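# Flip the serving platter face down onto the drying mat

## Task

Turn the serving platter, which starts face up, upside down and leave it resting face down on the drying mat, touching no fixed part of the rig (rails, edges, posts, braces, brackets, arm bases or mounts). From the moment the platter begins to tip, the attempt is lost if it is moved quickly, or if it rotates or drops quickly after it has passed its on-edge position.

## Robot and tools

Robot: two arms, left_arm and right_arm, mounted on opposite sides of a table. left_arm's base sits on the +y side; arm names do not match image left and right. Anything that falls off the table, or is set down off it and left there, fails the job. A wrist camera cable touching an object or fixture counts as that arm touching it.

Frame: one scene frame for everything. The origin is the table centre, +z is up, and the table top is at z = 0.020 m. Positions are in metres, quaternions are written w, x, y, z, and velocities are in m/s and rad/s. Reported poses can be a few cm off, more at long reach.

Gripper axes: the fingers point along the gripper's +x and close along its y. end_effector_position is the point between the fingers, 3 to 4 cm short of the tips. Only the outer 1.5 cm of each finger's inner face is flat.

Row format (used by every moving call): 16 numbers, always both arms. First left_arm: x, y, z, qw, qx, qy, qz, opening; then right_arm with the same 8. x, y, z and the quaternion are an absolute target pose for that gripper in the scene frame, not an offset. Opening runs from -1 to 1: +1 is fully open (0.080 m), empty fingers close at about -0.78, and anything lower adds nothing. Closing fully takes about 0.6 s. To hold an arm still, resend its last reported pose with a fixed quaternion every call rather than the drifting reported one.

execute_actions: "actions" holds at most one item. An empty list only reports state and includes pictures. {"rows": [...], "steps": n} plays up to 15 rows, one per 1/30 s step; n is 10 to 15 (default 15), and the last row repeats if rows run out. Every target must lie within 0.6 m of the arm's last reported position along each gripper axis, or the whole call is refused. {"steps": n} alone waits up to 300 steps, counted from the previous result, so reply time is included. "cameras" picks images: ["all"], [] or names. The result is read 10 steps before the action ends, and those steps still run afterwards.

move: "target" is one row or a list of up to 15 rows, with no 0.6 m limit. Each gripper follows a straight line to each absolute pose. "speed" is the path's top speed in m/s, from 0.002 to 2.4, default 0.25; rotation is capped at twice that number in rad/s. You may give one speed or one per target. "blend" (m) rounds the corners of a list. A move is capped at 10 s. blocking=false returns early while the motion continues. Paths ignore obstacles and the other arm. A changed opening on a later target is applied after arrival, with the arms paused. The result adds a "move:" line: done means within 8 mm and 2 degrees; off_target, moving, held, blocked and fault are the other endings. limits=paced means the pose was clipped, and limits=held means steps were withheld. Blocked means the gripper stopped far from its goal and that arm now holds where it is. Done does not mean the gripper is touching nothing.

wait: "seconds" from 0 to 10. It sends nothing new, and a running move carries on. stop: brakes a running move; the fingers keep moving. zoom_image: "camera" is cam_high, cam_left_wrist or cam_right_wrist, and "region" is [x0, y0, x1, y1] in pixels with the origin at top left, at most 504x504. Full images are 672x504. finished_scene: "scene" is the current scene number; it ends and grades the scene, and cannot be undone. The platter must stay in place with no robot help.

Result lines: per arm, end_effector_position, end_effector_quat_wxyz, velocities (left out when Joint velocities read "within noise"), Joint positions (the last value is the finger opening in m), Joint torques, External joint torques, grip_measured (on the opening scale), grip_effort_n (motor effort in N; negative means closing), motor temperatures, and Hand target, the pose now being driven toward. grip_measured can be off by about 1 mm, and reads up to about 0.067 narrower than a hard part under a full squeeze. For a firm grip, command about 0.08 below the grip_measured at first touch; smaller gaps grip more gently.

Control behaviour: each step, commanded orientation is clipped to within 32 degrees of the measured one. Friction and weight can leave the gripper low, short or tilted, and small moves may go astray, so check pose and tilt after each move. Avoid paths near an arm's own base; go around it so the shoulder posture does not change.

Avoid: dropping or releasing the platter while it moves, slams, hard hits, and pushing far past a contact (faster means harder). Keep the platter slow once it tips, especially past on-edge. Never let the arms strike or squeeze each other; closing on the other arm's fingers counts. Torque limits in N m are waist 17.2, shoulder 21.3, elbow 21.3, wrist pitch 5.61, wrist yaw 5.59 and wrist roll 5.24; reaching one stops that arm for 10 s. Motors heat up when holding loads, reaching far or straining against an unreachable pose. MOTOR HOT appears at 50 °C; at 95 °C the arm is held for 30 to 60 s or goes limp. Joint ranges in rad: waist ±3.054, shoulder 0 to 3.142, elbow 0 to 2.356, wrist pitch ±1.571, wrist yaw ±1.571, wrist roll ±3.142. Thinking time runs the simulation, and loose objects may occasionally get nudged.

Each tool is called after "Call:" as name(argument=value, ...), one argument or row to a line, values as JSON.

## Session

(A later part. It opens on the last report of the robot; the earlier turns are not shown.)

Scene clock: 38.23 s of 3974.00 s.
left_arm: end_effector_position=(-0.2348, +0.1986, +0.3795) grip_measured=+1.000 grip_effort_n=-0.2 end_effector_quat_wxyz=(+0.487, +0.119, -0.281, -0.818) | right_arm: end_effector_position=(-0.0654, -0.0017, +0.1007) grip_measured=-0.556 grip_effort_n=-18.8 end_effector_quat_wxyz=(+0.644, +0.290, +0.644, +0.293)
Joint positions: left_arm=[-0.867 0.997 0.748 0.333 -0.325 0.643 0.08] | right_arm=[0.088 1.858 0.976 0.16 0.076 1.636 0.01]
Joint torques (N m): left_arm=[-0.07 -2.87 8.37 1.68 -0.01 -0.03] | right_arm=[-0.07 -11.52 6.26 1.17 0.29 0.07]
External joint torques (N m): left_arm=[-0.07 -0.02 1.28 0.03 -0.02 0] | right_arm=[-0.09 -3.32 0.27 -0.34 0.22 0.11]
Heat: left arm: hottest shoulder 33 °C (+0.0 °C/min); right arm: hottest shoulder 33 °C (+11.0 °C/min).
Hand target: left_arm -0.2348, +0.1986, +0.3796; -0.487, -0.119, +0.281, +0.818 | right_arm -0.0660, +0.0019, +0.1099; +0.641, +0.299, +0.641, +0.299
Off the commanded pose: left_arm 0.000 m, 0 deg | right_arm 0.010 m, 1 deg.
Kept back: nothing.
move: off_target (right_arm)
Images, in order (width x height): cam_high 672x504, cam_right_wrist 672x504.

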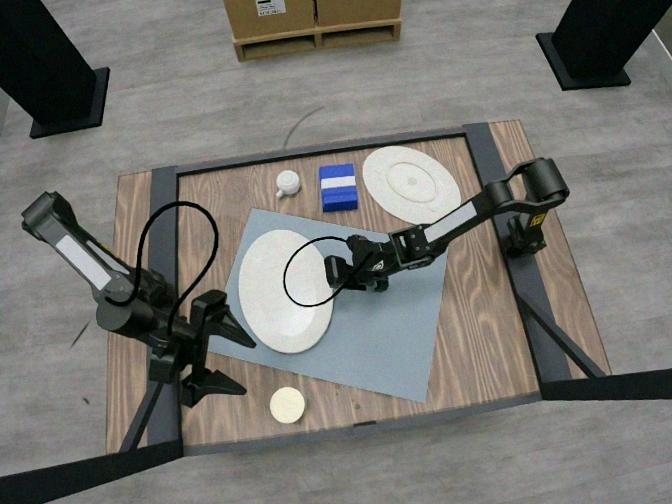

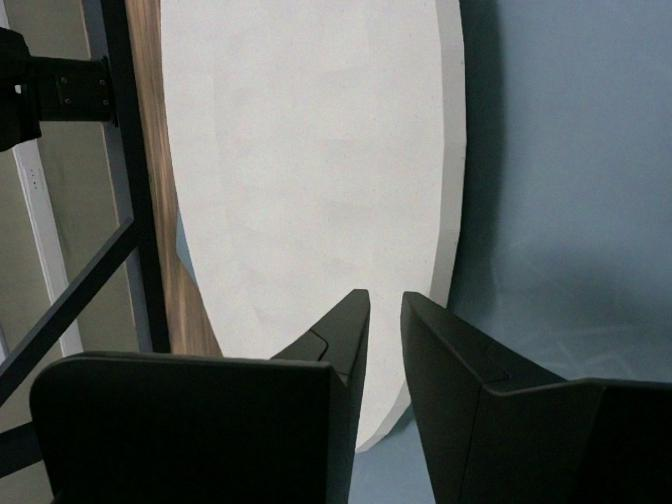

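Call:
move(
  target=[
    [-0.2348,0.1986,0.3795,0.487,0.119,-0.281,-0.818,1,-0.066,-0.055,0.120,0.6124,0.3536,0.6124,0.3536,-0.56],
    [-0.2348,0.1986,0.3795,0.487,0.119,-0.281,-0.818,1,-0.066,-0.045,0.064,0.6124,0.3536,0.6124,0.3536,-0.2],
  ],
  speed=0.1,
  cameras=["cam_right_wrist","cam_high"],
)

Call:
zoom_image(
  camera="cam_high",
  region=[220, 200, 420, 370],
)

Scene clock: 42.07 s of 3974.00 s.
left_arm: end_effector_position=(-0.2348, +0.1986, +0.3795) grip_measured=+1.000 grip_effort_n=-0.2 end_effector_quat_wxyz=(+0.487, +0.119, -0.281, -0.818) | right_arm: end_effector_position=(-0.0687, -0.0395, +0.0885) grip_measured=-0.205 grip_effort_n=16.0 end_effector_quat_wxyz=(+0.597, +0.373, +0.605, +0.372)
Joint positions: left_arm=[-0.867 0.997 0.748 0.333 -0.325 0.643 0.08] | right_arm=[0.117 1.841 0.609 0.768 0.109 1.636 0.026]
Joint torques (N m): left_arm=[-0.06 -2.86 8.37 1.68 -0.01 -0.03] | right_arm=[-0.43 -2.13 2.72 1.25 0.16 -0.04]
External joint torques (N m): left_arm=[-0.04 0.06 1.23 0.01 -0.03 0] | right_arm=[-0.37 4.68 -2 -0.4 0.1 0.01]
Heat: left arm: hottest shoulder 33 °C (+0.0 °C/min); right arm: hottest shoulder 33 °C (+10.0 °C/min).
Hand target: left_arm -0.2348, +0.1986, +0.3796; -0.487, -0.119, +0.281, +0.818 | right_arm -0.0660, -0.0463, +0.0649; +0.612, +0.354, +0.612, +0.354
Off the commanded pose: left_arm 0.000 m, 0 deg | right_arm 0.025 m, 4 deg.
Kept back: nothing.
move: off_target (right_arm); target 2's new opening was sent with right_arm's hand 0.025 m and 4 deg from that target
Images, in order (width x height): cam_high 672x504, cam_right_wrist 672x504.

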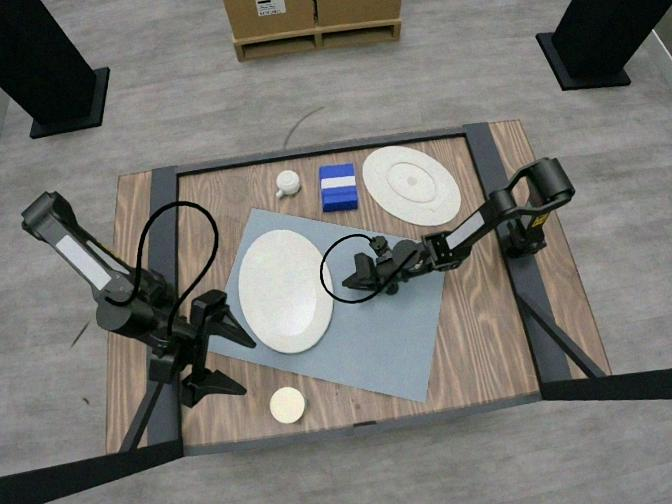

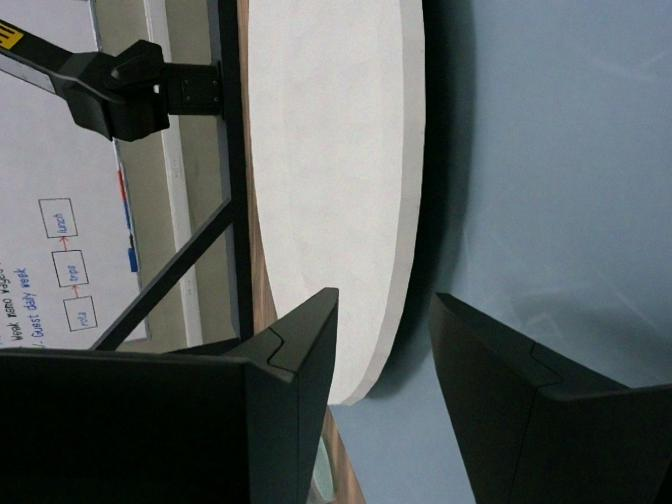

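Scaled by 2.520 from the camera's 672x504 image, which has a finer 960x720 frame.

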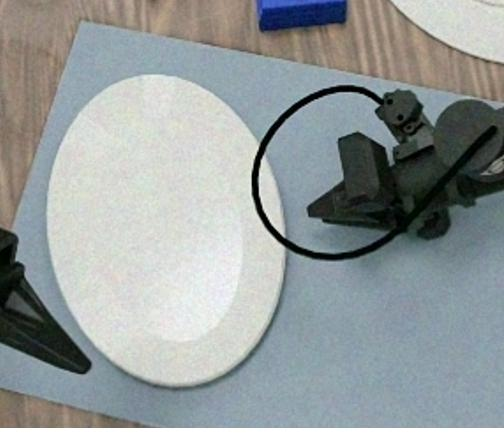

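Call:
move(
  target=[
    [-0.2348,0.1986,0.3795,0.487,0.119,-0.281,-0.818,1,-0.066,-0.045,0.09,0.6409,0.2989,0.6409,0.2989,-0.15],
    [-0.2348,0.1986,0.3795,0.487,0.119,-0.281,-0.818,1,-0.066,-0.025,0.078,0.6409,0.2989,0.6409,0.2989,-0.15],
    [-0.2348,0.1986,0.3795,0.487,0.119,-0.281,-0.818,1,-0.066,0.014,0.0745,0.6409,0.2989,0.6409,0.2989,-0.15],
  ],
  speed=0.05,
  cameras=["cam_right_wrist","cam_high"],
)

Call:
zoom_image(
  camera="cam_high",
  region=[220, 200, 420, 370],
)

Scene clock: 46.73 s of 3974.00 s.
left_arm: end_effector_position=(-0.2348, +0.1986, +0.3795) grip_measured=+1.000 grip_effort_n=-0.2 end_effector_quat_wxyz=(+0.487, +0.119, -0.281, -0.818) | right_arm: end_effector_position=(-0.0664, +0.0110, +0.0765) grip_measured=-0.154 grip_effort_n=16.0 end_effector_quat_wxyz=(+0.641, +0.301, +0.640, +0.299)
Joint positions: left_arm=[-0.867 0.997 0.748 0.333 -0.325 0.643 0.08] | right_arm=[0.09 1.961 0.979 0.284 0.084 1.641 0.028]
Joint torques (N m): left_arm=[-0.07 -2.87 8.37 1.68 -0.01 -0.03] | right_arm=[-0.52 -8.7 5.87 1.12 -0.07 -0.22]
External joint torques (N m): left_arm=[-0.05 0.11 1.18 -0.02 -0.03 0] | right_arm=[-0.48 -0.14 0.31 -0.37 -0.15 -0.18]
Motor temperatures (°C): left_arm=[30 33 34 32 25 32] | right_arm=[29 33 30 31 31 27]
Heat: left arm: hottest elbow 34 °C (+12.8 °C/min); right arm: hottest shoulder 33 °C (+9.0 °C/min).
Hand target: left_arm -0.2348, +0.1986, +0.3796; -0.487, -0.119, +0.281, +0.818 | right_arm -0.0660, +0.0139, +0.0745; +0.641, +0.299, +0.641, +0.299
Off the commanded pose: left_arm 0.000 m, 0 deg | right_arm 0.004 m, 0 deg.
Kept back: nothing.
move: done
Images, in order (width x height): cam_high 672x504, cam_right_wrist 672x504.

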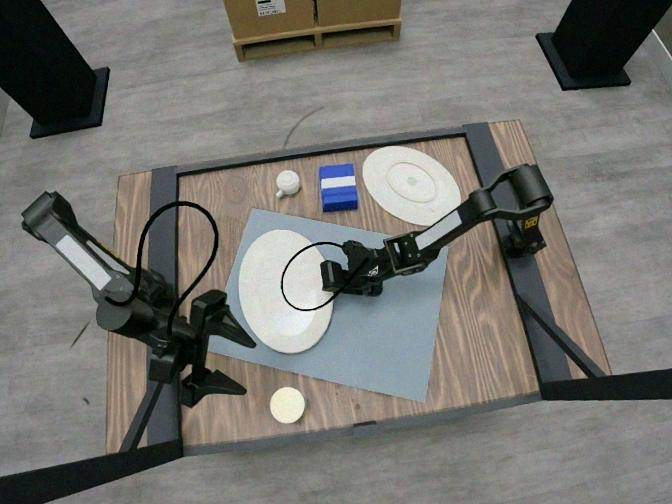

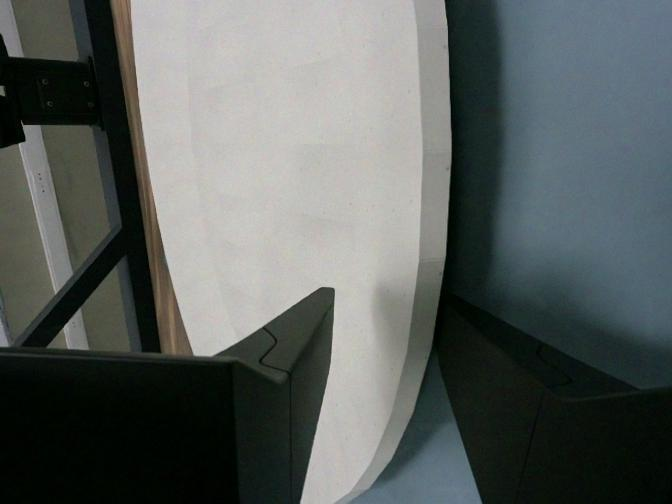

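Scaled by 2.520 from the camera's 672x504 image, which has a finer 960x720 frame.

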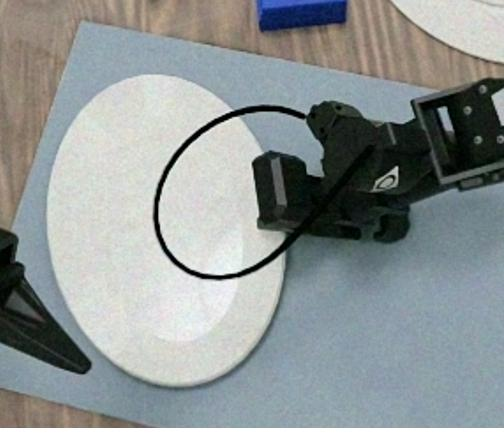

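Call:
move(
  target=[
    [-0.2348,0.1986,0.3795,0.487,0.119,-0.281,-0.818,1,-0.066,0.008,0.076,0.6409,0.2989,0.6409,0.2989,0.05],
    [-0.2348,0.1986,0.3795,0.487,0.119,-0.281,-0.818,1,-0.066,0.026,0.0745,0.6409,0.2989,0.6409,0.2989,0.05],
  ],
  speed=0.04,
  cameras=["cam_right_wrist","cam_high"],
)

Call:
zoom_image(
  camera="cam_right_wrist",
  region=[200, 100, 540, 440],
)

Scene clock: 48.87 s of 3974.00 s.
left_arm: end_effector_position=(-0.2348, +0.1986, +0.3795) grip_measured=+1.000 grip_effort_n=-0.2 end_effector_quat_wxyz=(+0.487, +0.119, -0.281, -0.818) | right_arm: end_effector_position=(-0.0666, +0.0226, +0.0760) grip_measured=+0.046 grip_effort_n=15.6 end_effector_quat_wxyz=(+0.641, +0.300, +0.640, +0.298)
Joint positions: left_arm=[-0.867 0.997 0.748 0.333 -0.325 0.643 0.08] | right_arm=[0.087 1.996 1.033 0.263 0.081 1.639 0.037]
Joint torques (N m): left_arm=[-0.07 -2.87 8.36 1.68 -0.01 -0.03] | right_arm=[-0.33 -9.05 6.02 1.18 -0.07 -0.18]
External joint torques (N m): left_arm=[-0.08 -0.03 1.31 0.04 -0.02 0] | right_arm=[-0.34 -0.19 0.38 -0.3 -0.14 -0.14]
Heat: left arm: hottest elbow 34 °C (+12.3 °C/min); right arm: hottest shoulder 33 °C (+8.6 °C/min).
Hand target: left_arm -0.2348, +0.1986, +0.3796; -0.487, -0.119, +0.281, +0.818 | right_arm -0.0661, +0.0259, +0.0745; +0.641, +0.299, +0.641, +0.299
Off the commanded pose: left_arm 0.000 m, 0 deg | right_arm 0.004 m, 0 deg.
Kept back: nothing.
move: done
Images, in order (width x height): cam_high 672x504, cam_right_wrist 672x504.

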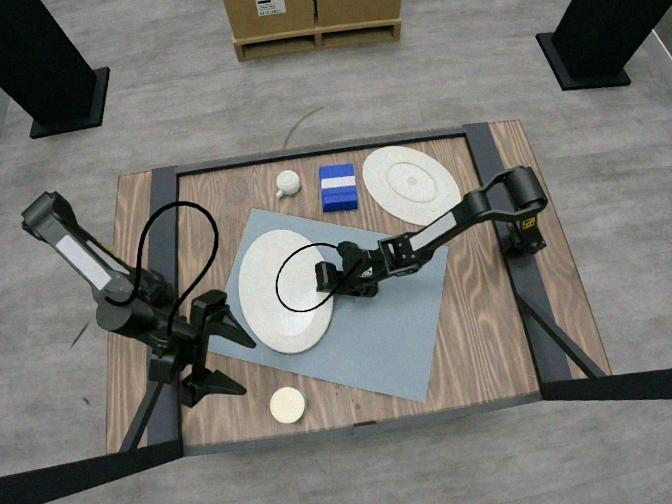

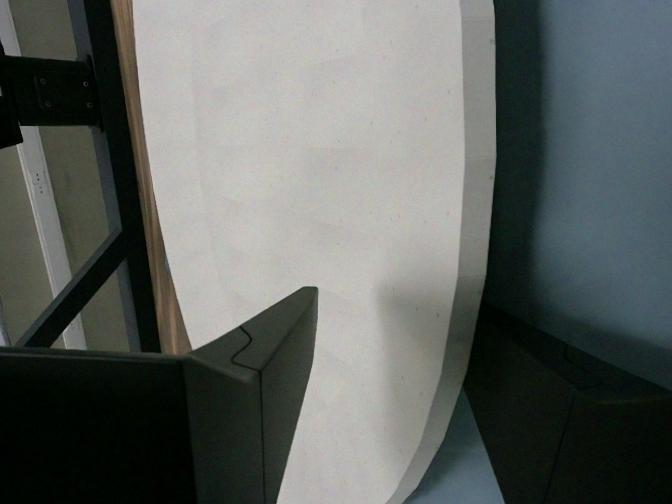

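Scaled by 1.482 from the camera's 672x504 image, which has a finer 960x720 frame.

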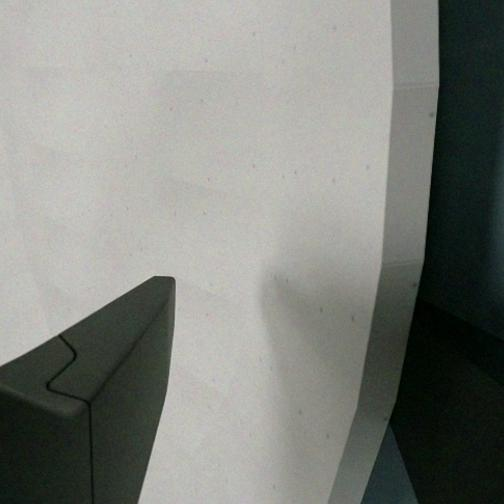

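Call:
move(
  target=[
    [-0.2348,0.1986,0.3795,0.487,0.119,-0.281,-0.818,1,-0.066,0.026,0.0745,0.6409,0.2989,0.6409,0.2989,-0.15],
    [-0.2348,0.1986,0.3795,0.487,0.119,-0.281,-0.818,1,-0.066,0.026,0.0745,0.6409,0.2989,0.6409,0.2989,-0.3],
  ],
  speed=0.04,
  cameras=["cam_right_wrist"],
)

Call:
move(
  target=[-0.2348,0.1986,0.3795,0.487,0.119,-0.281,-0.818,1,-0.066,0.026,0.0745,0.6409,0.2989,0.6409,0.2989,-0.42],
  speed=0.04,
  cameras=["cam_right_wrist"],
)

Scene clock: 51.40 s of 3974.00 s.
left_arm: end_effector_position=(-0.2348, +0.1986, +0.3795) grip_measured=+1.000 grip_effort_n=-0.2 end_effector_quat_wxyz=(+0.487, +0.119, -0.281, -0.818) | right_arm: end_effector_position=(-0.0666, +0.0216, +0.0747) grip_measured=-0.294 grip_effort_n=-26.3 end_effector_quat_wxyz=(+0.642, +0.297, +0.641, +0.296)
Joint positions: left_arm=[-0.867 0.997 0.748 0.333 -0.325 0.643 0.08] | right_arm=[0.087 1.997 1.034 0.255 0.08 1.637 0.022]
Joint torques (N m): left_arm=[-0.07 -2.86 8.37 1.68 -0.01 -0.03] | right_arm=[-0.24 -9.2 6.22 1.63 -0.07 -0.11]
External joint torques (N m): left_arm=[-0.06 0.06 1.22 0.01 -0.03 0] | right_arm=[-0.22 -0.49 0.73 0.19 -0.14 -0.07]
Heat: left arm: hottest elbow 34 °C (+11.7 °C/min); right arm: hottest shoulder 33 °C (+8.2 °C/min).
Hand target: left_arm -0.2348, +0.1986, +0.3796; -0.487, -0.119, +0.281, +0.818 | right_arm -0.0660, +0.0258, +0.0745; +0.641, +0.299, +0.641, +0.299
Off the commanded pose: left_arm 0.000 m, 0 deg | right_arm 0.004 m, 0 deg.
Kept back: nothing.
move: done
Images, in order (width x height): cam_right_wrist 672x504.

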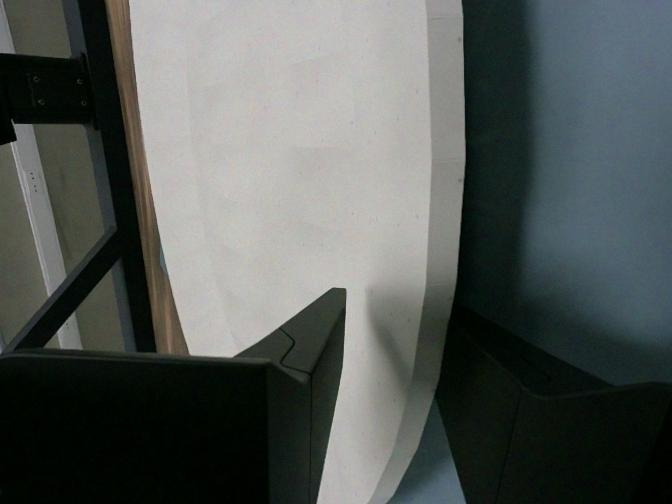

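Scene clock: 52.10 s of 3974.00 s.
left_arm: end_effector_position=(-0.2348, +0.1986, +0.3795) grip_measured=+1.000 grip_effort_n=-0.2 end_effector_quat_wxyz=(+0.487, +0.119, -0.281, -0.818) | right_arm: end_effector_position=(-0.0666, +0.0216, +0.0747) grip_measured=-0.415 grip_effort_n=-26.3 end_effector_quat_wxyz=(+0.642, +0.297, +0.641, +0.296)
Joint positions: left_arm=[-0.867 0.997 0.748 0.333 -0.325 0.643 0.08] | right_arm=[0.087 1.997 1.034 0.255 0.08 1.637 0.016]
Joint torques (N m): left_arm=[-0.07 -2.86 8.38 1.68 -0.01 -0.03] | right_arm=[-0.39 -9.2 6.05 1.69 -0.05 -0.11]
External joint torques (N m): left_arm=[-0.08 0.06 1.23 0.01 -0.02 0] | right_arm=[-0.38 -0.37 0.45 0.22 -0.12 -0.07]
Heat: left arm: hottest elbow 34 °C (+11.5 °C/min); right arm: hottest shoulder 33 °C (+8.1 °C/min).
Hand target: left_arm -0.2348, +0.1986, +0.3796; -0.487, -0.119, +0.281, +0.818 | right_arm -0.0660, +0.0259, +0.0745; +0.641, +0.299, +0.641, +0.299
Off the commanded pose: left_arm 0.000 m, 0 deg | right_arm 0.004 m, 0 deg.
Kept back: nothing.
move: done
Images, in order (width x height): cam_right_wrist 672x504.

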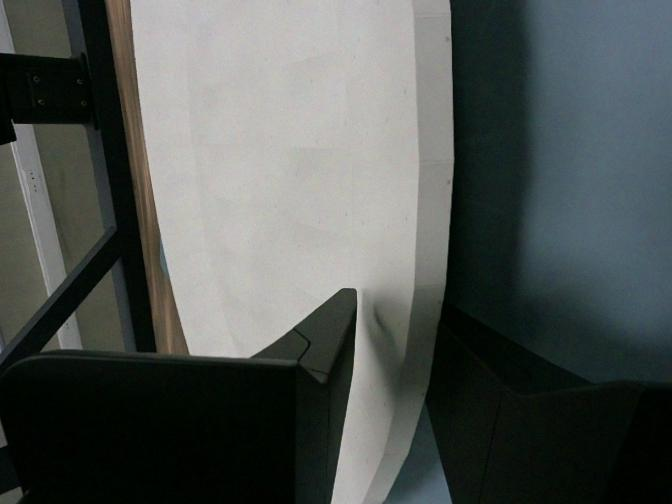

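Call:
move(
  target=[-0.2348,0.1986,0.3795,0.487,0.119,-0.281,-0.818,1,-0.066,0.026,0.0745,0.6409,0.2989,0.6409,0.2989,-0.52],
  speed=0.04,
  cameras=["cam_right_wrist"],
)

Call:
move(
  target=[-0.2348,0.1986,0.3795,0.487,0.119,-0.281,-0.818,1,-0.066,0.026,0.0745,0.6409,0.2989,0.6409,0.2989,-0.6],
  speed=0.04,
  cameras=["cam_right_wrist","cam_high"],
)

Scene clock: 53.27 s of 3974.00 s.
left_arm: end_effector_position=(-0.2348, +0.1986, +0.3795) grip_measured=+1.000 grip_effort_n=-0.2 end_effector_quat_wxyz=(+0.487, +0.119, -0.281, -0.818) | right_arm: end_effector_position=(-0.0666, +0.0216, +0.0747) grip_measured=-0.506 grip_effort_n=-65.8 end_effector_quat_wxyz=(+0.642, +0.297, +0.641, +0.296)
Joint positions: left_arm=[-0.867 0.997 0.748 0.333 -0.325 0.643 0.08] | right_arm=[0.087 1.997 1.034 0.255 0.08 1.637 0.012]
Joint torques (N m): left_arm=[-0.07 -2.85 8.37 1.68 -0.01 -0.03] | right_arm=[-0.3 -9.12 6.14 1.67 -0.03 -0.11]
External joint torques (N m): left_arm=[-0.07 0.1 1.2 0 -0.02 0] | right_arm=[-0.35 -0.2 0.44 0.17 -0.1 -0.07]
Heat: left arm: hottest elbow 34 °C (+11.3 °C/min); right arm: hottest shoulder 33 °C (+7.9 °C/min).
Hand target: left_arm -0.2348, +0.1986, +0.3796; -0.487, -0.119, +0.281, +0.818 | right_arm -0.0660, +0.0259, +0.0745; +0.641, +0.299, +0.641, +0.299
Off the commanded pose: left_arm 0.000 m, 0 deg | right_arm 0.004 m, 0 deg.
Kept back: nothing.
move: done
Images, in order (width x height): cam_right_wrist 672x504.

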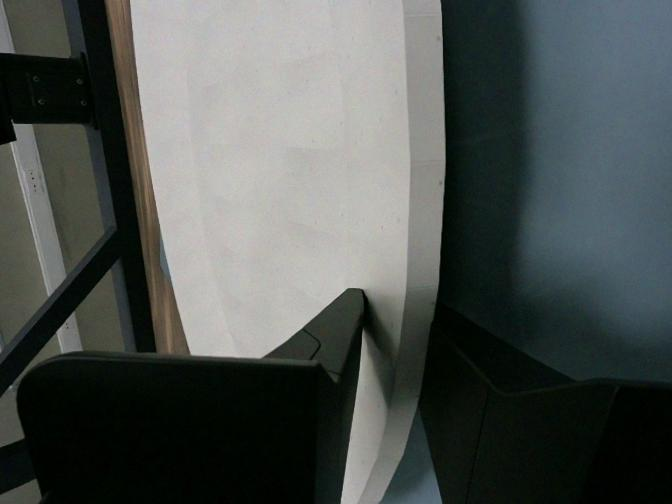

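Scene clock: 53.97 s of 3974.00 s.
left_arm: end_effector_position=(-0.2348, +0.1986, +0.3795) grip_measured=+1.000 grip_effort_n=-0.2 end_effector_quat_wxyz=(+0.487, +0.119, -0.281, -0.818) | right_arm: end_effector_position=(-0.0666, +0.0216, +0.0747) grip_measured=-0.530 grip_effort_n=-83.5 end_effector_quat_wxyz=(+0.642, +0.297, +0.641, +0.296)
Joint positions: left_arm=[-0.867 0.997 0.748 0.333 -0.325 0.643 0.08] | right_arm=[0.087 1.997 1.034 0.255 0.08 1.637 0.011]
Joint torques (N m): left_arm=[-0.06 -2.88 8.37 1.68 -0.01 -0.03] | right_arm=[-0.38 -9.31 6.08 1.72 -0.04 -0.11]
External joint torques (N m): left_arm=[-0.02 0.02 1.22 0 -0.04 0] | right_arm=[-0.46 -0.36 0.35 0.21 -0.1 -0.06]
Heat: left arm: hottest elbow 34 °C (+11.1 °C/min); right arm: hottest shoulder 33 °C (+7.8 °C/min).
Hand target: left_arm -0.2348, +0.1986, +0.3796; -0.487, -0.119, +0.281, +0.818 | right_arm -0.0660, +0.0259, +0.0745; +0.641, +0.299, +0.641, +0.299
Off the commanded pose: left_arm 0.000 m, 0 deg | right_arm 0.004 m, 0 deg.
Kept back: nothing.
move: done
Images, in order (width x height): cam_high 672x504, cam_right_wrist 672x504.

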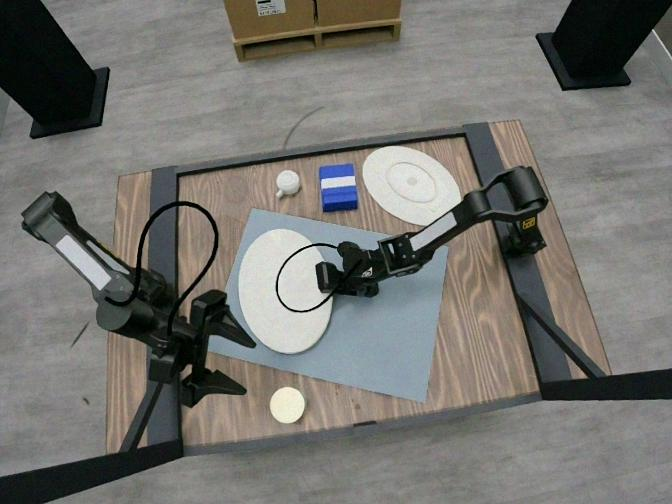

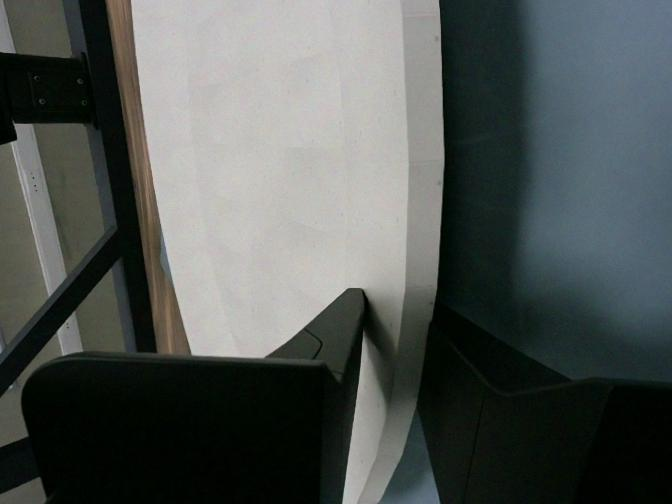

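Call:
move(
  target=[-0.2348,0.1986,0.3795,0.487,0.119,-0.281,-0.818,1,-0.066,0.018,0.100,0.6409,0.2989,0.6409,0.2989,-0.6],
  speed=0.02,
  cameras=["cam_right_wrist","cam_high"],
)

Scene clock: 55.83 s of 3974.00 s.
left_arm: end_effector_position=(-0.2348, +0.1986, +0.3795) grip_measured=+1.000 grip_effort_n=-0.2 end_effector_quat_wxyz=(+0.487, +0.119, -0.281, -0.818) | right_arm: end_effector_position=(-0.0655, +0.0210, +0.0943) grip_measured=-0.586 grip_effort_n=-68.6 end_effector_quat_wxyz=(+0.642, +0.300, +0.640, +0.298)
Joint positions: left_arm=[-0.867 0.997 0.748 0.333 -0.325 0.643 0.08] | right_arm=[0.085 1.945 1.05 0.194 0.08 1.637 0.009]
Joint torques (N m): left_arm=[-0.07 -2.87 8.37 1.68 -0.01 -0.03] | right_arm=[0.12 -13.42 4.37 0.26 0.05 -0.09]
External joint torques (N m): left_arm=[-0.1 -0.04 1.31 0.04 -0.02 0] | right_arm=[0.17 -4.69 -1.49 -1.22 -0.03 -0.05]
Heat: left arm: hottest elbow 34 °C (+10.7 °C/min); right arm: hottest shoulder 34 °C (+8.6 °C/min).
Hand target: left_arm -0.2348, +0.1986, +0.3796; -0.487, -0.119, +0.281, +0.818 | right_arm -0.0660, +0.0181, +0.0999; +0.641, +0.299, +0.641, +0.299
Off the commanded pose: left_arm 0.000 m, 0 deg | right_arm 0.006 m, 0 deg.
Kept back: nothing.
move: done
Images, in order (width x height): cam_high 672x504, cam_right_wrist 672x504.

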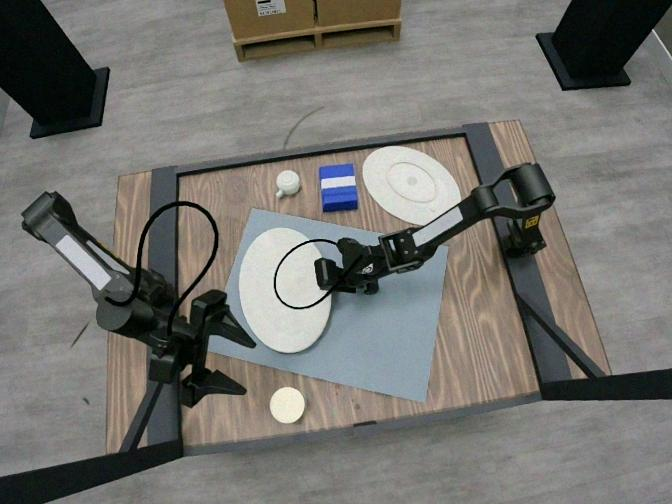

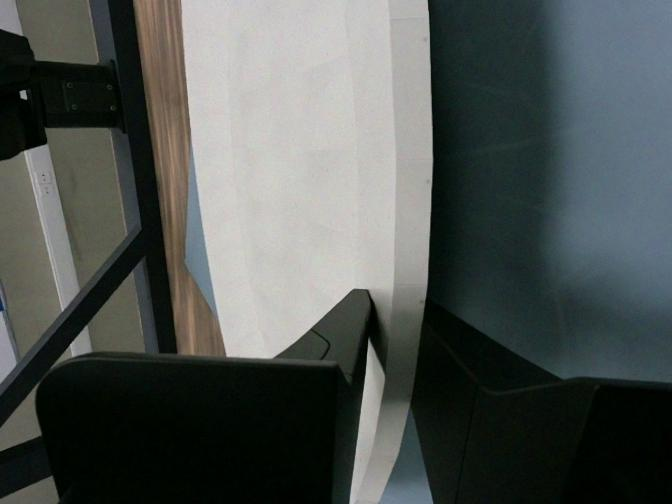

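Call:
move(
  target=[-0.2348,0.1986,0.3795,0.487,0.119,-0.281,-0.818,1,-0.066,0.010,0.135,0.6409,0.2989,0.6409,0.2989,-0.72],
  speed=0.02,
  cameras=["cam_right_wrist","cam_high"],
)

Scene clock: 58.13 s of 3974.00 s.
left_arm: end_effector_position=(-0.2348, +0.1986, +0.3795) grip_measured=+1.000 grip_effort_n=-0.2 end_effector_quat_wxyz=(+0.487, +0.119, -0.281, -0.818) | right_arm: end_effector_position=(-0.0640, +0.0067, +0.1156) grip_measured=-0.628 grip_effort_n=-83.5 end_effector_quat_wxyz=(+0.649, +0.286, +0.645, +0.285)
Joint positions: left_arm=[-0.867 0.997 0.748 0.333 -0.325 0.643 0.08] | right_arm=[0.085 1.855 1.057 0.057 0.08 1.637 0.007]
Joint torques (N m): left_arm=[-0.07 -2.86 8.36 1.68 -0.01 -0.03] | right_arm=[0.13 -14.18 6.76 0.77 0.09 0.02]
External joint torques (N m): left_arm=[-0.07 0.06 1.22 0.01 -0.02 0] | right_arm=[0.14 -5.85 0.6 -0.69 0.02 0.06]
Heat: left arm: hottest elbow 35 °C (+11.4 °C/min); right arm: hottest shoulder 35 °C (+9.3 °C/min).
Hand target: left_arm -0.2348, +0.1986, +0.3796; -0.487, -0.119, +0.281, +0.818 | right_arm -0.0659, +0.0099, +0.1348; +0.641, +0.299, +0.641, +0.299
Off the commanded pose: left_arm 0.000 m, 0 deg | right_arm 0.020 m, 2 deg.
Kept back: nothing.
move: off_target (right_arm)
Images, in order (width x height): cam_high 672x504, cam_right_wrist 672x504.

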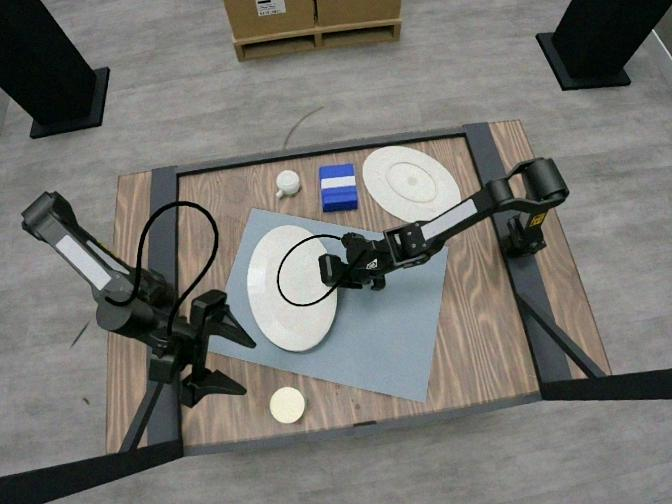

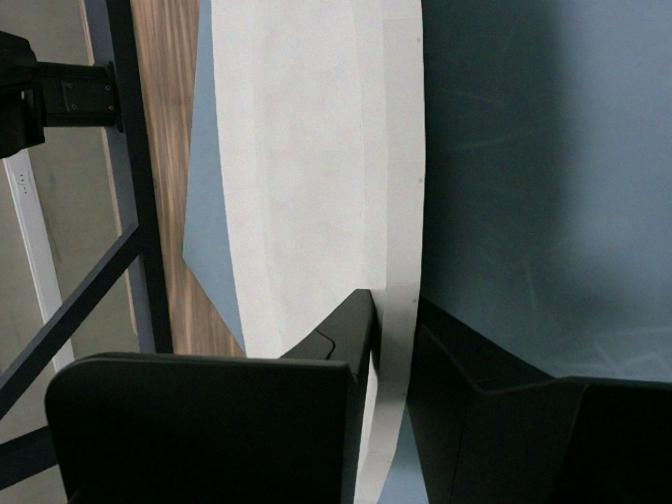

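Call:
move(
  target=[-0.2348,0.1986,0.3795,0.487,0.119,-0.281,-0.818,1,-0.066,0.000,0.18,0.6409,0.2989,0.6409,0.2989,-0.8],
  speed=0.025,
  cameras=["cam_right_wrist","cam_high"],
)

Scene clock: 60.73 s of 3974.00 s.
left_arm: end_effector_position=(-0.2348, +0.1986, +0.3795) grip_measured=+1.000 grip_effort_n=-0.2 end_effector_quat_wxyz=(+0.487, +0.119, -0.281, -0.818) | right_arm: end_effector_position=(-0.0631, -0.0110, +0.1411) grip_measured=-0.639 grip_effort_n=-83.5 end_effector_quat_wxyz=(+0.658, +0.266, +0.651, +0.268) end_effector_velocity=(+0.001, -0.011, -0.039) end_effector_angular_velocity=(-0.134, -0.003, -0.003)
Joint positions: left_arm=[-0.867 0.997 0.748 0.333 -0.325 0.643 0.08] | right_arm=[0.087 1.76 1.092 -0.132 0.08 1.637 0.006]
Joint velocities: left_arm=[within noise] | right_arm=[-0.002 0.066 -0.002 -0.066 -0.007 0.007 0]
Joint torques (N m): left_arm=[-0.03 -2.86 8.36 1.67 0 -0.02] | right_arm=[-0.13 -11.34 6.12 1.71 0.13 0]
External joint torques (N m): left_arm=[-0.03 0.04 1.2 0 -0.03 0] | right_arm=[-0.02 -6.05 1.66 0.54 0.07 0.05]
Heat: left arm: hottest elbow 35 °C (+11.0 °C/min); right arm: hottest shoulder 36 °C (+10.0 °C/min).
Hand target: left_arm -0.2348, +0.1986, +0.3795; -0.487, -0.119, +0.281, +0.818 | right_arm -0.0631, -0.0108, +0.1415; +0.658, +0.266, +0.651, +0.268
Off the commanded pose: left_arm 0.000 m, 0 deg | right_arm 0.040 m, 6 deg.
blocked (right_arm)
Kept back: nothing.
move: off_target (right_arm)
Images, in order (width x height): cam_high 672x504, cam_right_wrist 672x504.

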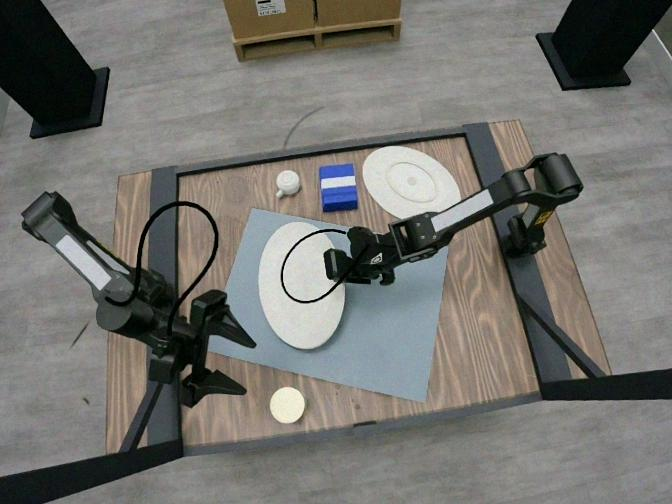

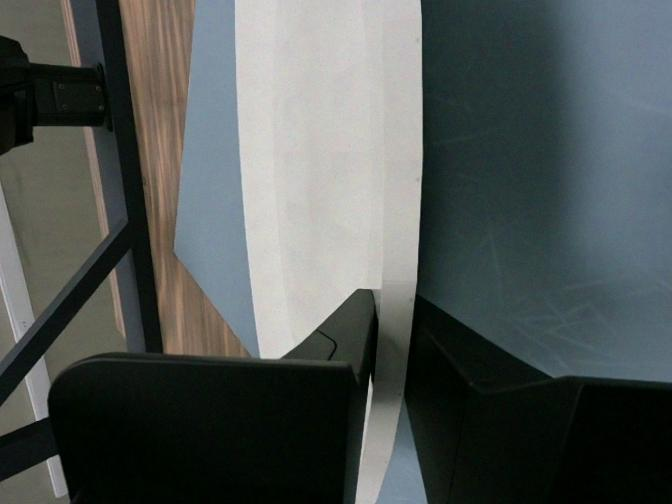

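Call:
move(
  target=[-0.2348,0.1986,0.3795,0.487,0.119,-0.281,-0.818,1,-0.066,-0.02,0.175,0.6533,0.2706,0.6533,0.2706,-0.8],
  speed=0.025,
  cameras=["cam_right_wrist"],
)

Call:
move(
  target=[-0.2348,0.1986,0.3795,0.487,0.119,-0.281,-0.818,1,-0.066,-0.03,0.20,0.6645,0.2419,0.6645,0.2419,-0.8],
  speed=0.025,
  cameras=["cam_right_wrist","cam_high"],
)

Scene clock: 62.97 s of 3974.00 s.
left_arm: end_effector_position=(-0.2348, +0.1986, +0.3795) grip_measured=+1.000 grip_effort_n=-0.2 end_effector_quat_wxyz=(+0.487, +0.119, -0.281, -0.818) | right_arm: end_effector_position=(-0.0629, -0.0261, +0.1472) grip_measured=-0.639 grip_effort_n=-83.5 end_effector_quat_wxyz=(+0.666, +0.248, +0.658, +0.249)
Joint positions: left_arm=[-0.867 0.997 0.748 0.333 -0.325 0.643 0.08] | right_arm=[0.09 1.716 1.102 -0.241 0.08 1.644 0.006]
Joint torques (N m): left_arm=[-0.07 -2.87 8.37 1.68 -0.01 -0.03] | right_arm=[0.43 -14.27 8.23 1.1 0.07 0.1]
External joint torques (N m): left_arm=[-0.06 0 1.24 0.01 -0.02 0] | right_arm=[0.41 -6.64 1.73 -0.24 0 0.13]
Heat: left arm: hottest elbow 35 °C (+10.0 °C/min); right arm: hottest shoulder 36 °C (+10.0 °C/min).
Hand target: left_arm -0.2348, +0.1986, +0.3796; -0.487, -0.119, +0.281, +0.818 | right_arm -0.0658, -0.0206, +0.1747; +0.653, +0.271, +0.653, +0.271
Off the commanded pose: left_arm 0.000 m, 0 deg | right_arm 0.029 m, 4 deg.
Kept back: nothing.
move: off_target (right_arm)
Images, in order (width x height): cam_right_wrist 672x504.

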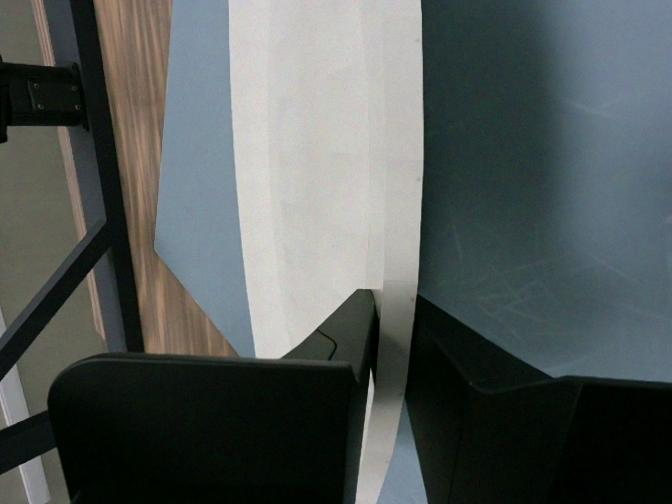

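Scene clock: 64.93 s of 3974.00 s.
left_arm: end_effector_position=(-0.2348, +0.1986, +0.3795) grip_measured=+1.000 grip_effort_n=-0.2 end_effector_quat_wxyz=(+0.487, +0.119, -0.281, -0.818) | right_arm: end_effector_position=(-0.0632, -0.0360, +0.1690) grip_measured=-0.639 grip_effort_n=-83.5 end_effector_quat_wxyz=(+0.677, +0.215, +0.669, +0.217)
Joint positions: left_arm=[-0.867 0.997 0.748 0.333 -0.325 0.643 0.08] | right_arm=[0.09 1.701 1.229 -0.481 0.072 1.651 0.006]
Joint torques (N m): left_arm=[-0.08 -2.88 8.37 1.68 -0.01 -0.03] | right_arm=[0.48 -14.6 8.93 0.99 0.05 0.16]
External joint torques (N m): left_arm=[-0.06 0.06 1.2 -0.01 -0.03 0] | right_arm=[0.51 -6.98 2.3 -0.25 -0.04 0.19]
Motor temperatures (°C): left_arm=[30 33 35 32 25 32] | right_arm=[29 38 32 32 31 27]
Heat: left arm: hottest elbow 35 °C (+9.0 °C/min); right arm: hottest shoulder 38 °C (+12.0 °C/min).
Hand target: left_arm -0.2348, +0.1986, +0.3796; -0.487, -0.119, +0.281, +0.818 | right_arm -0.0658, -0.0308, +0.1997; +0.664, +0.242, +0.665, +0.242
Off the commanded pose: left_arm 0.000 m, 0 deg | right_arm 0.032 m, 4 deg.
Kept back: nothing.
move: off_target (right_arm)
Images, in order (width x height): cam_high 672x504, cam_right_wrist 672x504.

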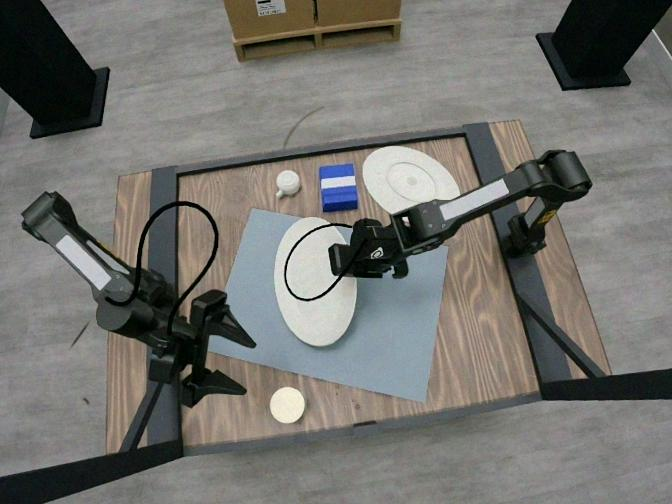

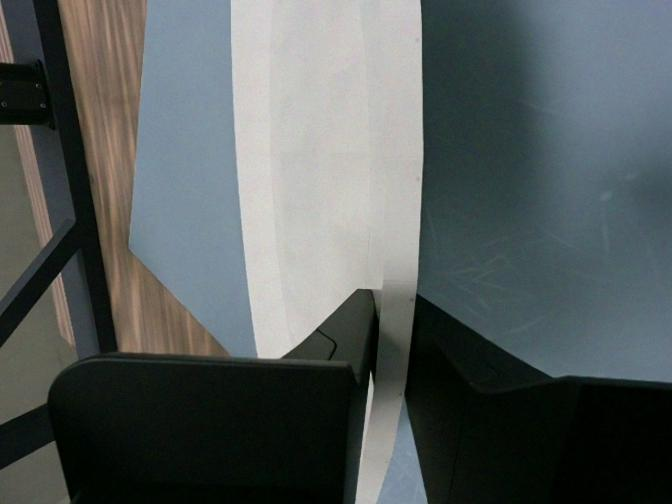

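Call:
move(
  target=[-0.2348,0.1986,0.3795,0.487,0.119,-0.281,-0.818,1,-0.066,-0.055,0.24,0.683,0.183,0.683,0.183,-0.8],
  speed=0.03,
  cameras=["cam_high"],
)

Call:
move(
  target=[-0.2348,0.1986,0.3795,0.487,0.119,-0.281,-0.818,1,-0.066,-0.08,0.275,0.6964,0.1228,0.6964,0.1228,-0.8],
  speed=0.03,
  cameras=["cam_right_wrist","cam_high"],
)

Scene clock: 68.47 s of 3974.00 s.
left_arm: end_effector_position=(-0.2348, +0.1986, +0.3795) grip_measured=+1.000 grip_effort_n=-0.2 end_effector_quat_wxyz=(+0.487, +0.119, -0.281, -0.818) | right_arm: end_effector_position=(-0.0633, -0.0656, +0.2109) grip_measured=-0.639 grip_effort_n=-83.5 end_effector_quat_wxyz=(+0.694, +0.152, +0.687, +0.153)
Joint positions: left_arm=[-0.867 0.997 0.748 0.333 -0.325 0.643 0.08] | right_arm=[0.092 1.696 1.473 -0.915 0.055 1.664 0.006]
Joint torques (N m): left_arm=[-0.08 -2.89 8.36 1.68 -0.01 -0.03] | right_arm=[0.19 -12.42 10.91 1.49 0.1 0.04]
External joint torques (N m): left_arm=[-0.08 0.05 1.18 -0.01 -0.02 0] | right_arm=[0.18 -4.97 4.41 0.5 0.02 0.06]
Heat: left arm: hottest elbow 35 °C (+8.1 °C/min); right arm: hottest shoulder 40 °C (+13.1 °C/min). Heating fast: the right arm's shoulder motor: a push or a pull is the cause, and it goes on while you think. Ease it with your next call, before anything else.
Hand target: left_arm -0.2348, +0.1986, +0.3796; -0.487, -0.119, +0.281, +0.818 | right_arm -0.0658, -0.0565, +0.2401; +0.683, +0.183, +0.683, +0.183
Off the commanded pose: left_arm 0.000 m, 0 deg | right_arm 0.031 m, 5 deg.
Kept back: nothing.
move: off_target (right_arm)
Images, in order (width x height): cam_high 672x504.

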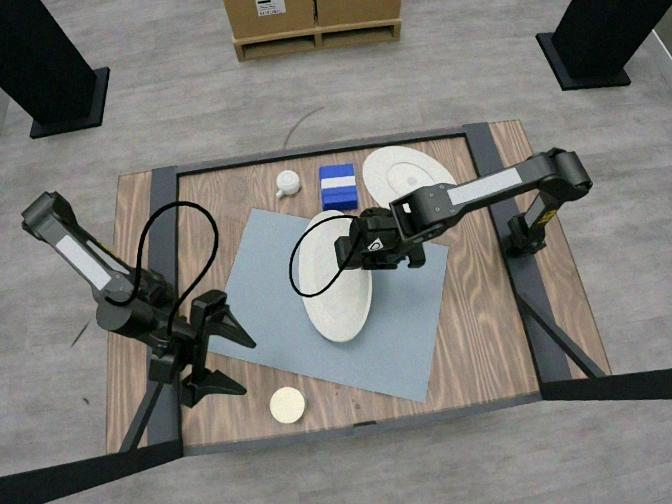

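Scene clock: 71.60 s of 3974.00 s.
left_arm: end_effector_position=(-0.2348, +0.1986, +0.3795) grip_measured=+1.000 grip_effort_n=-0.2 end_effector_quat_wxyz=(+0.487, +0.119, -0.281, -0.818) | right_arm: end_effector_position=(-0.0641, -0.0890, +0.2473) grip_measured=-0.639 grip_effort_n=-83.5 end_effector_quat_wxyz=(+0.705, +0.089, +0.698, +0.090)
Joint positions: left_arm=[-0.867 0.997 0.748 0.333 -0.325 0.643 0.08] | right_arm=[0.093 1.775 1.765 -1.31 0.036 1.673 0.006]
Joint torques (N m): left_arm=[-0.08 -2.87 8.38 1.68 -0.01 -0.03] | right_arm=[0.22 -12.75 10.95 1.38 0.17 0.04]
External joint torques (N m): left_arm=[-0.07 0.15 1.16 -0.02 -0.02 0] | right_arm=[0.2 -5.12 4.89 0.66 0.1 0.06]
Heat: left arm: hottest elbow 35 °C (+7.0 °C/min); right arm: hottest shoulder 40 °C (+11.1 °C/min).
Hand target: left_arm -0.2348, +0.1986, +0.3796; -0.487, -0.119, +0.281, +0.818 | right_arm -0.0658, -0.0816, +0.2749; +0.696, +0.123, +0.696, +0.123
Off the commanded pose: left_arm 0.000 m, 0 deg | right_arm 0.029 m, 6 deg.
Kept back: nothing.
move: off_target (right_arm)
Images, in order (width x height): cam_high 672x504, cam_right_wrist 672x504.

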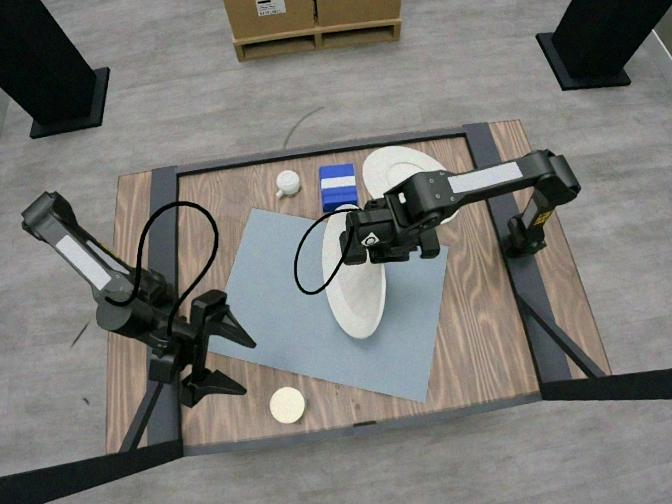

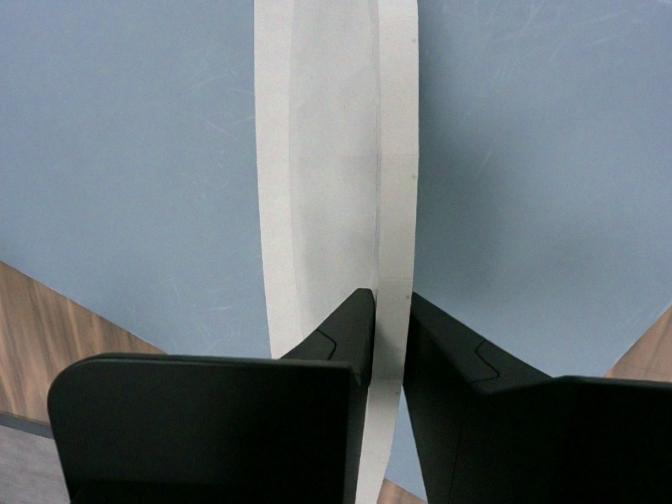

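Call:
move(
  target=[-0.2348,0.1986,0.3795,0.487,0.119,-0.281,-0.818,1,-0.066,-0.11,0.345,0.7071,0.02,0.7071,0.02,-0.8],
  speed=0.04,
  cameras=["cam_right_wrist","cam_high"],
)

Scene clock: 76.50 s of 3974.00 s.
left_arm: end_effector_position=(-0.2348, +0.1986, +0.3795) grip_measured=+1.000 grip_effort_n=-0.2 end_effector_quat_wxyz=(+0.487, +0.119, -0.281, -0.818) | right_arm: end_effector_position=(-0.0667, -0.1046, +0.3092) grip_measured=-0.639 grip_effort_n=-83.5 end_effector_quat_wxyz=(+0.694, +0.088, +0.708, +0.090)
Joint positions: left_arm=[-0.867 0.997 0.748 0.333 -0.325 0.643 0.08] | right_arm=[0.093 1.808 2.07 -1.578 0.007 1.675 0.006]
Joint torques (N m): left_arm=[-0.07 -2.87 8.37 1.68 -0.01 -0.03] | right_arm=[-0.19 -16.45 10.18 0.39 0.07 0.03]
External joint torques (N m): left_arm=[-0.05 -0.03 1.27 0.02 -0.03 0] | right_arm=[-0.19 -9.22 4.73 -0.32 0.01 0.04]
Motor temperatures (°C): left_arm=[30 33 36 33 25 32] | right_arm=[28 42 37 32 31 27]
Heat: left arm: hottest elbow 36 °C (+7.1 °C/min); right arm: hottest shoulder 42 °C (+11.1 °C/min).
Hand target: left_arm -0.2348, +0.1986, +0.3796; -0.487, -0.119, +0.281, +0.818 | right_arm -0.0658, -0.1118, +0.3432; +0.684, +0.127, +0.707, +0.128
Off the commanded pose: left_arm 0.000 m, 0 deg | right_arm 0.036 m, 11 deg.
joint sent to its limit (right arm) — joint 4 (wrist pitch), lower limit.
Kept back: nothing.
move: off_target (right_arm)
Images, in order (width x height): cam_high 672x504, cam_right_wrist 672x504.

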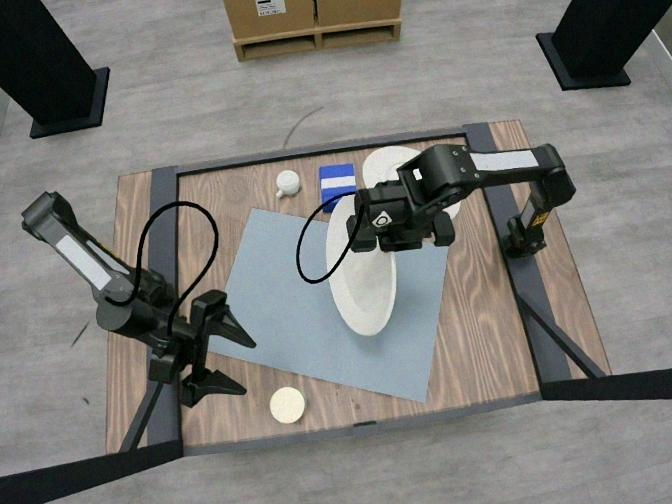

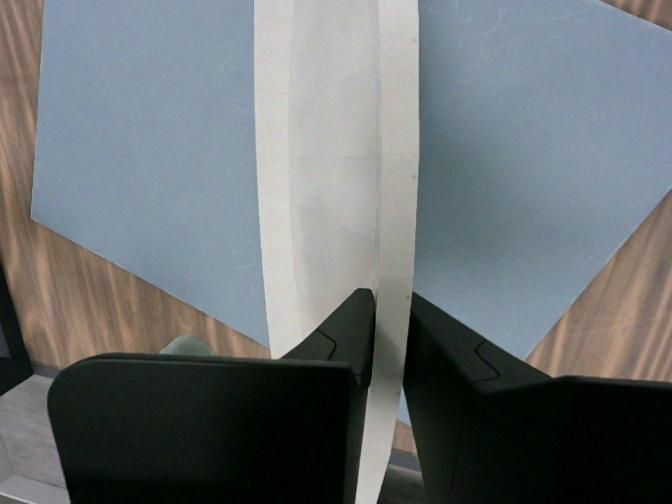

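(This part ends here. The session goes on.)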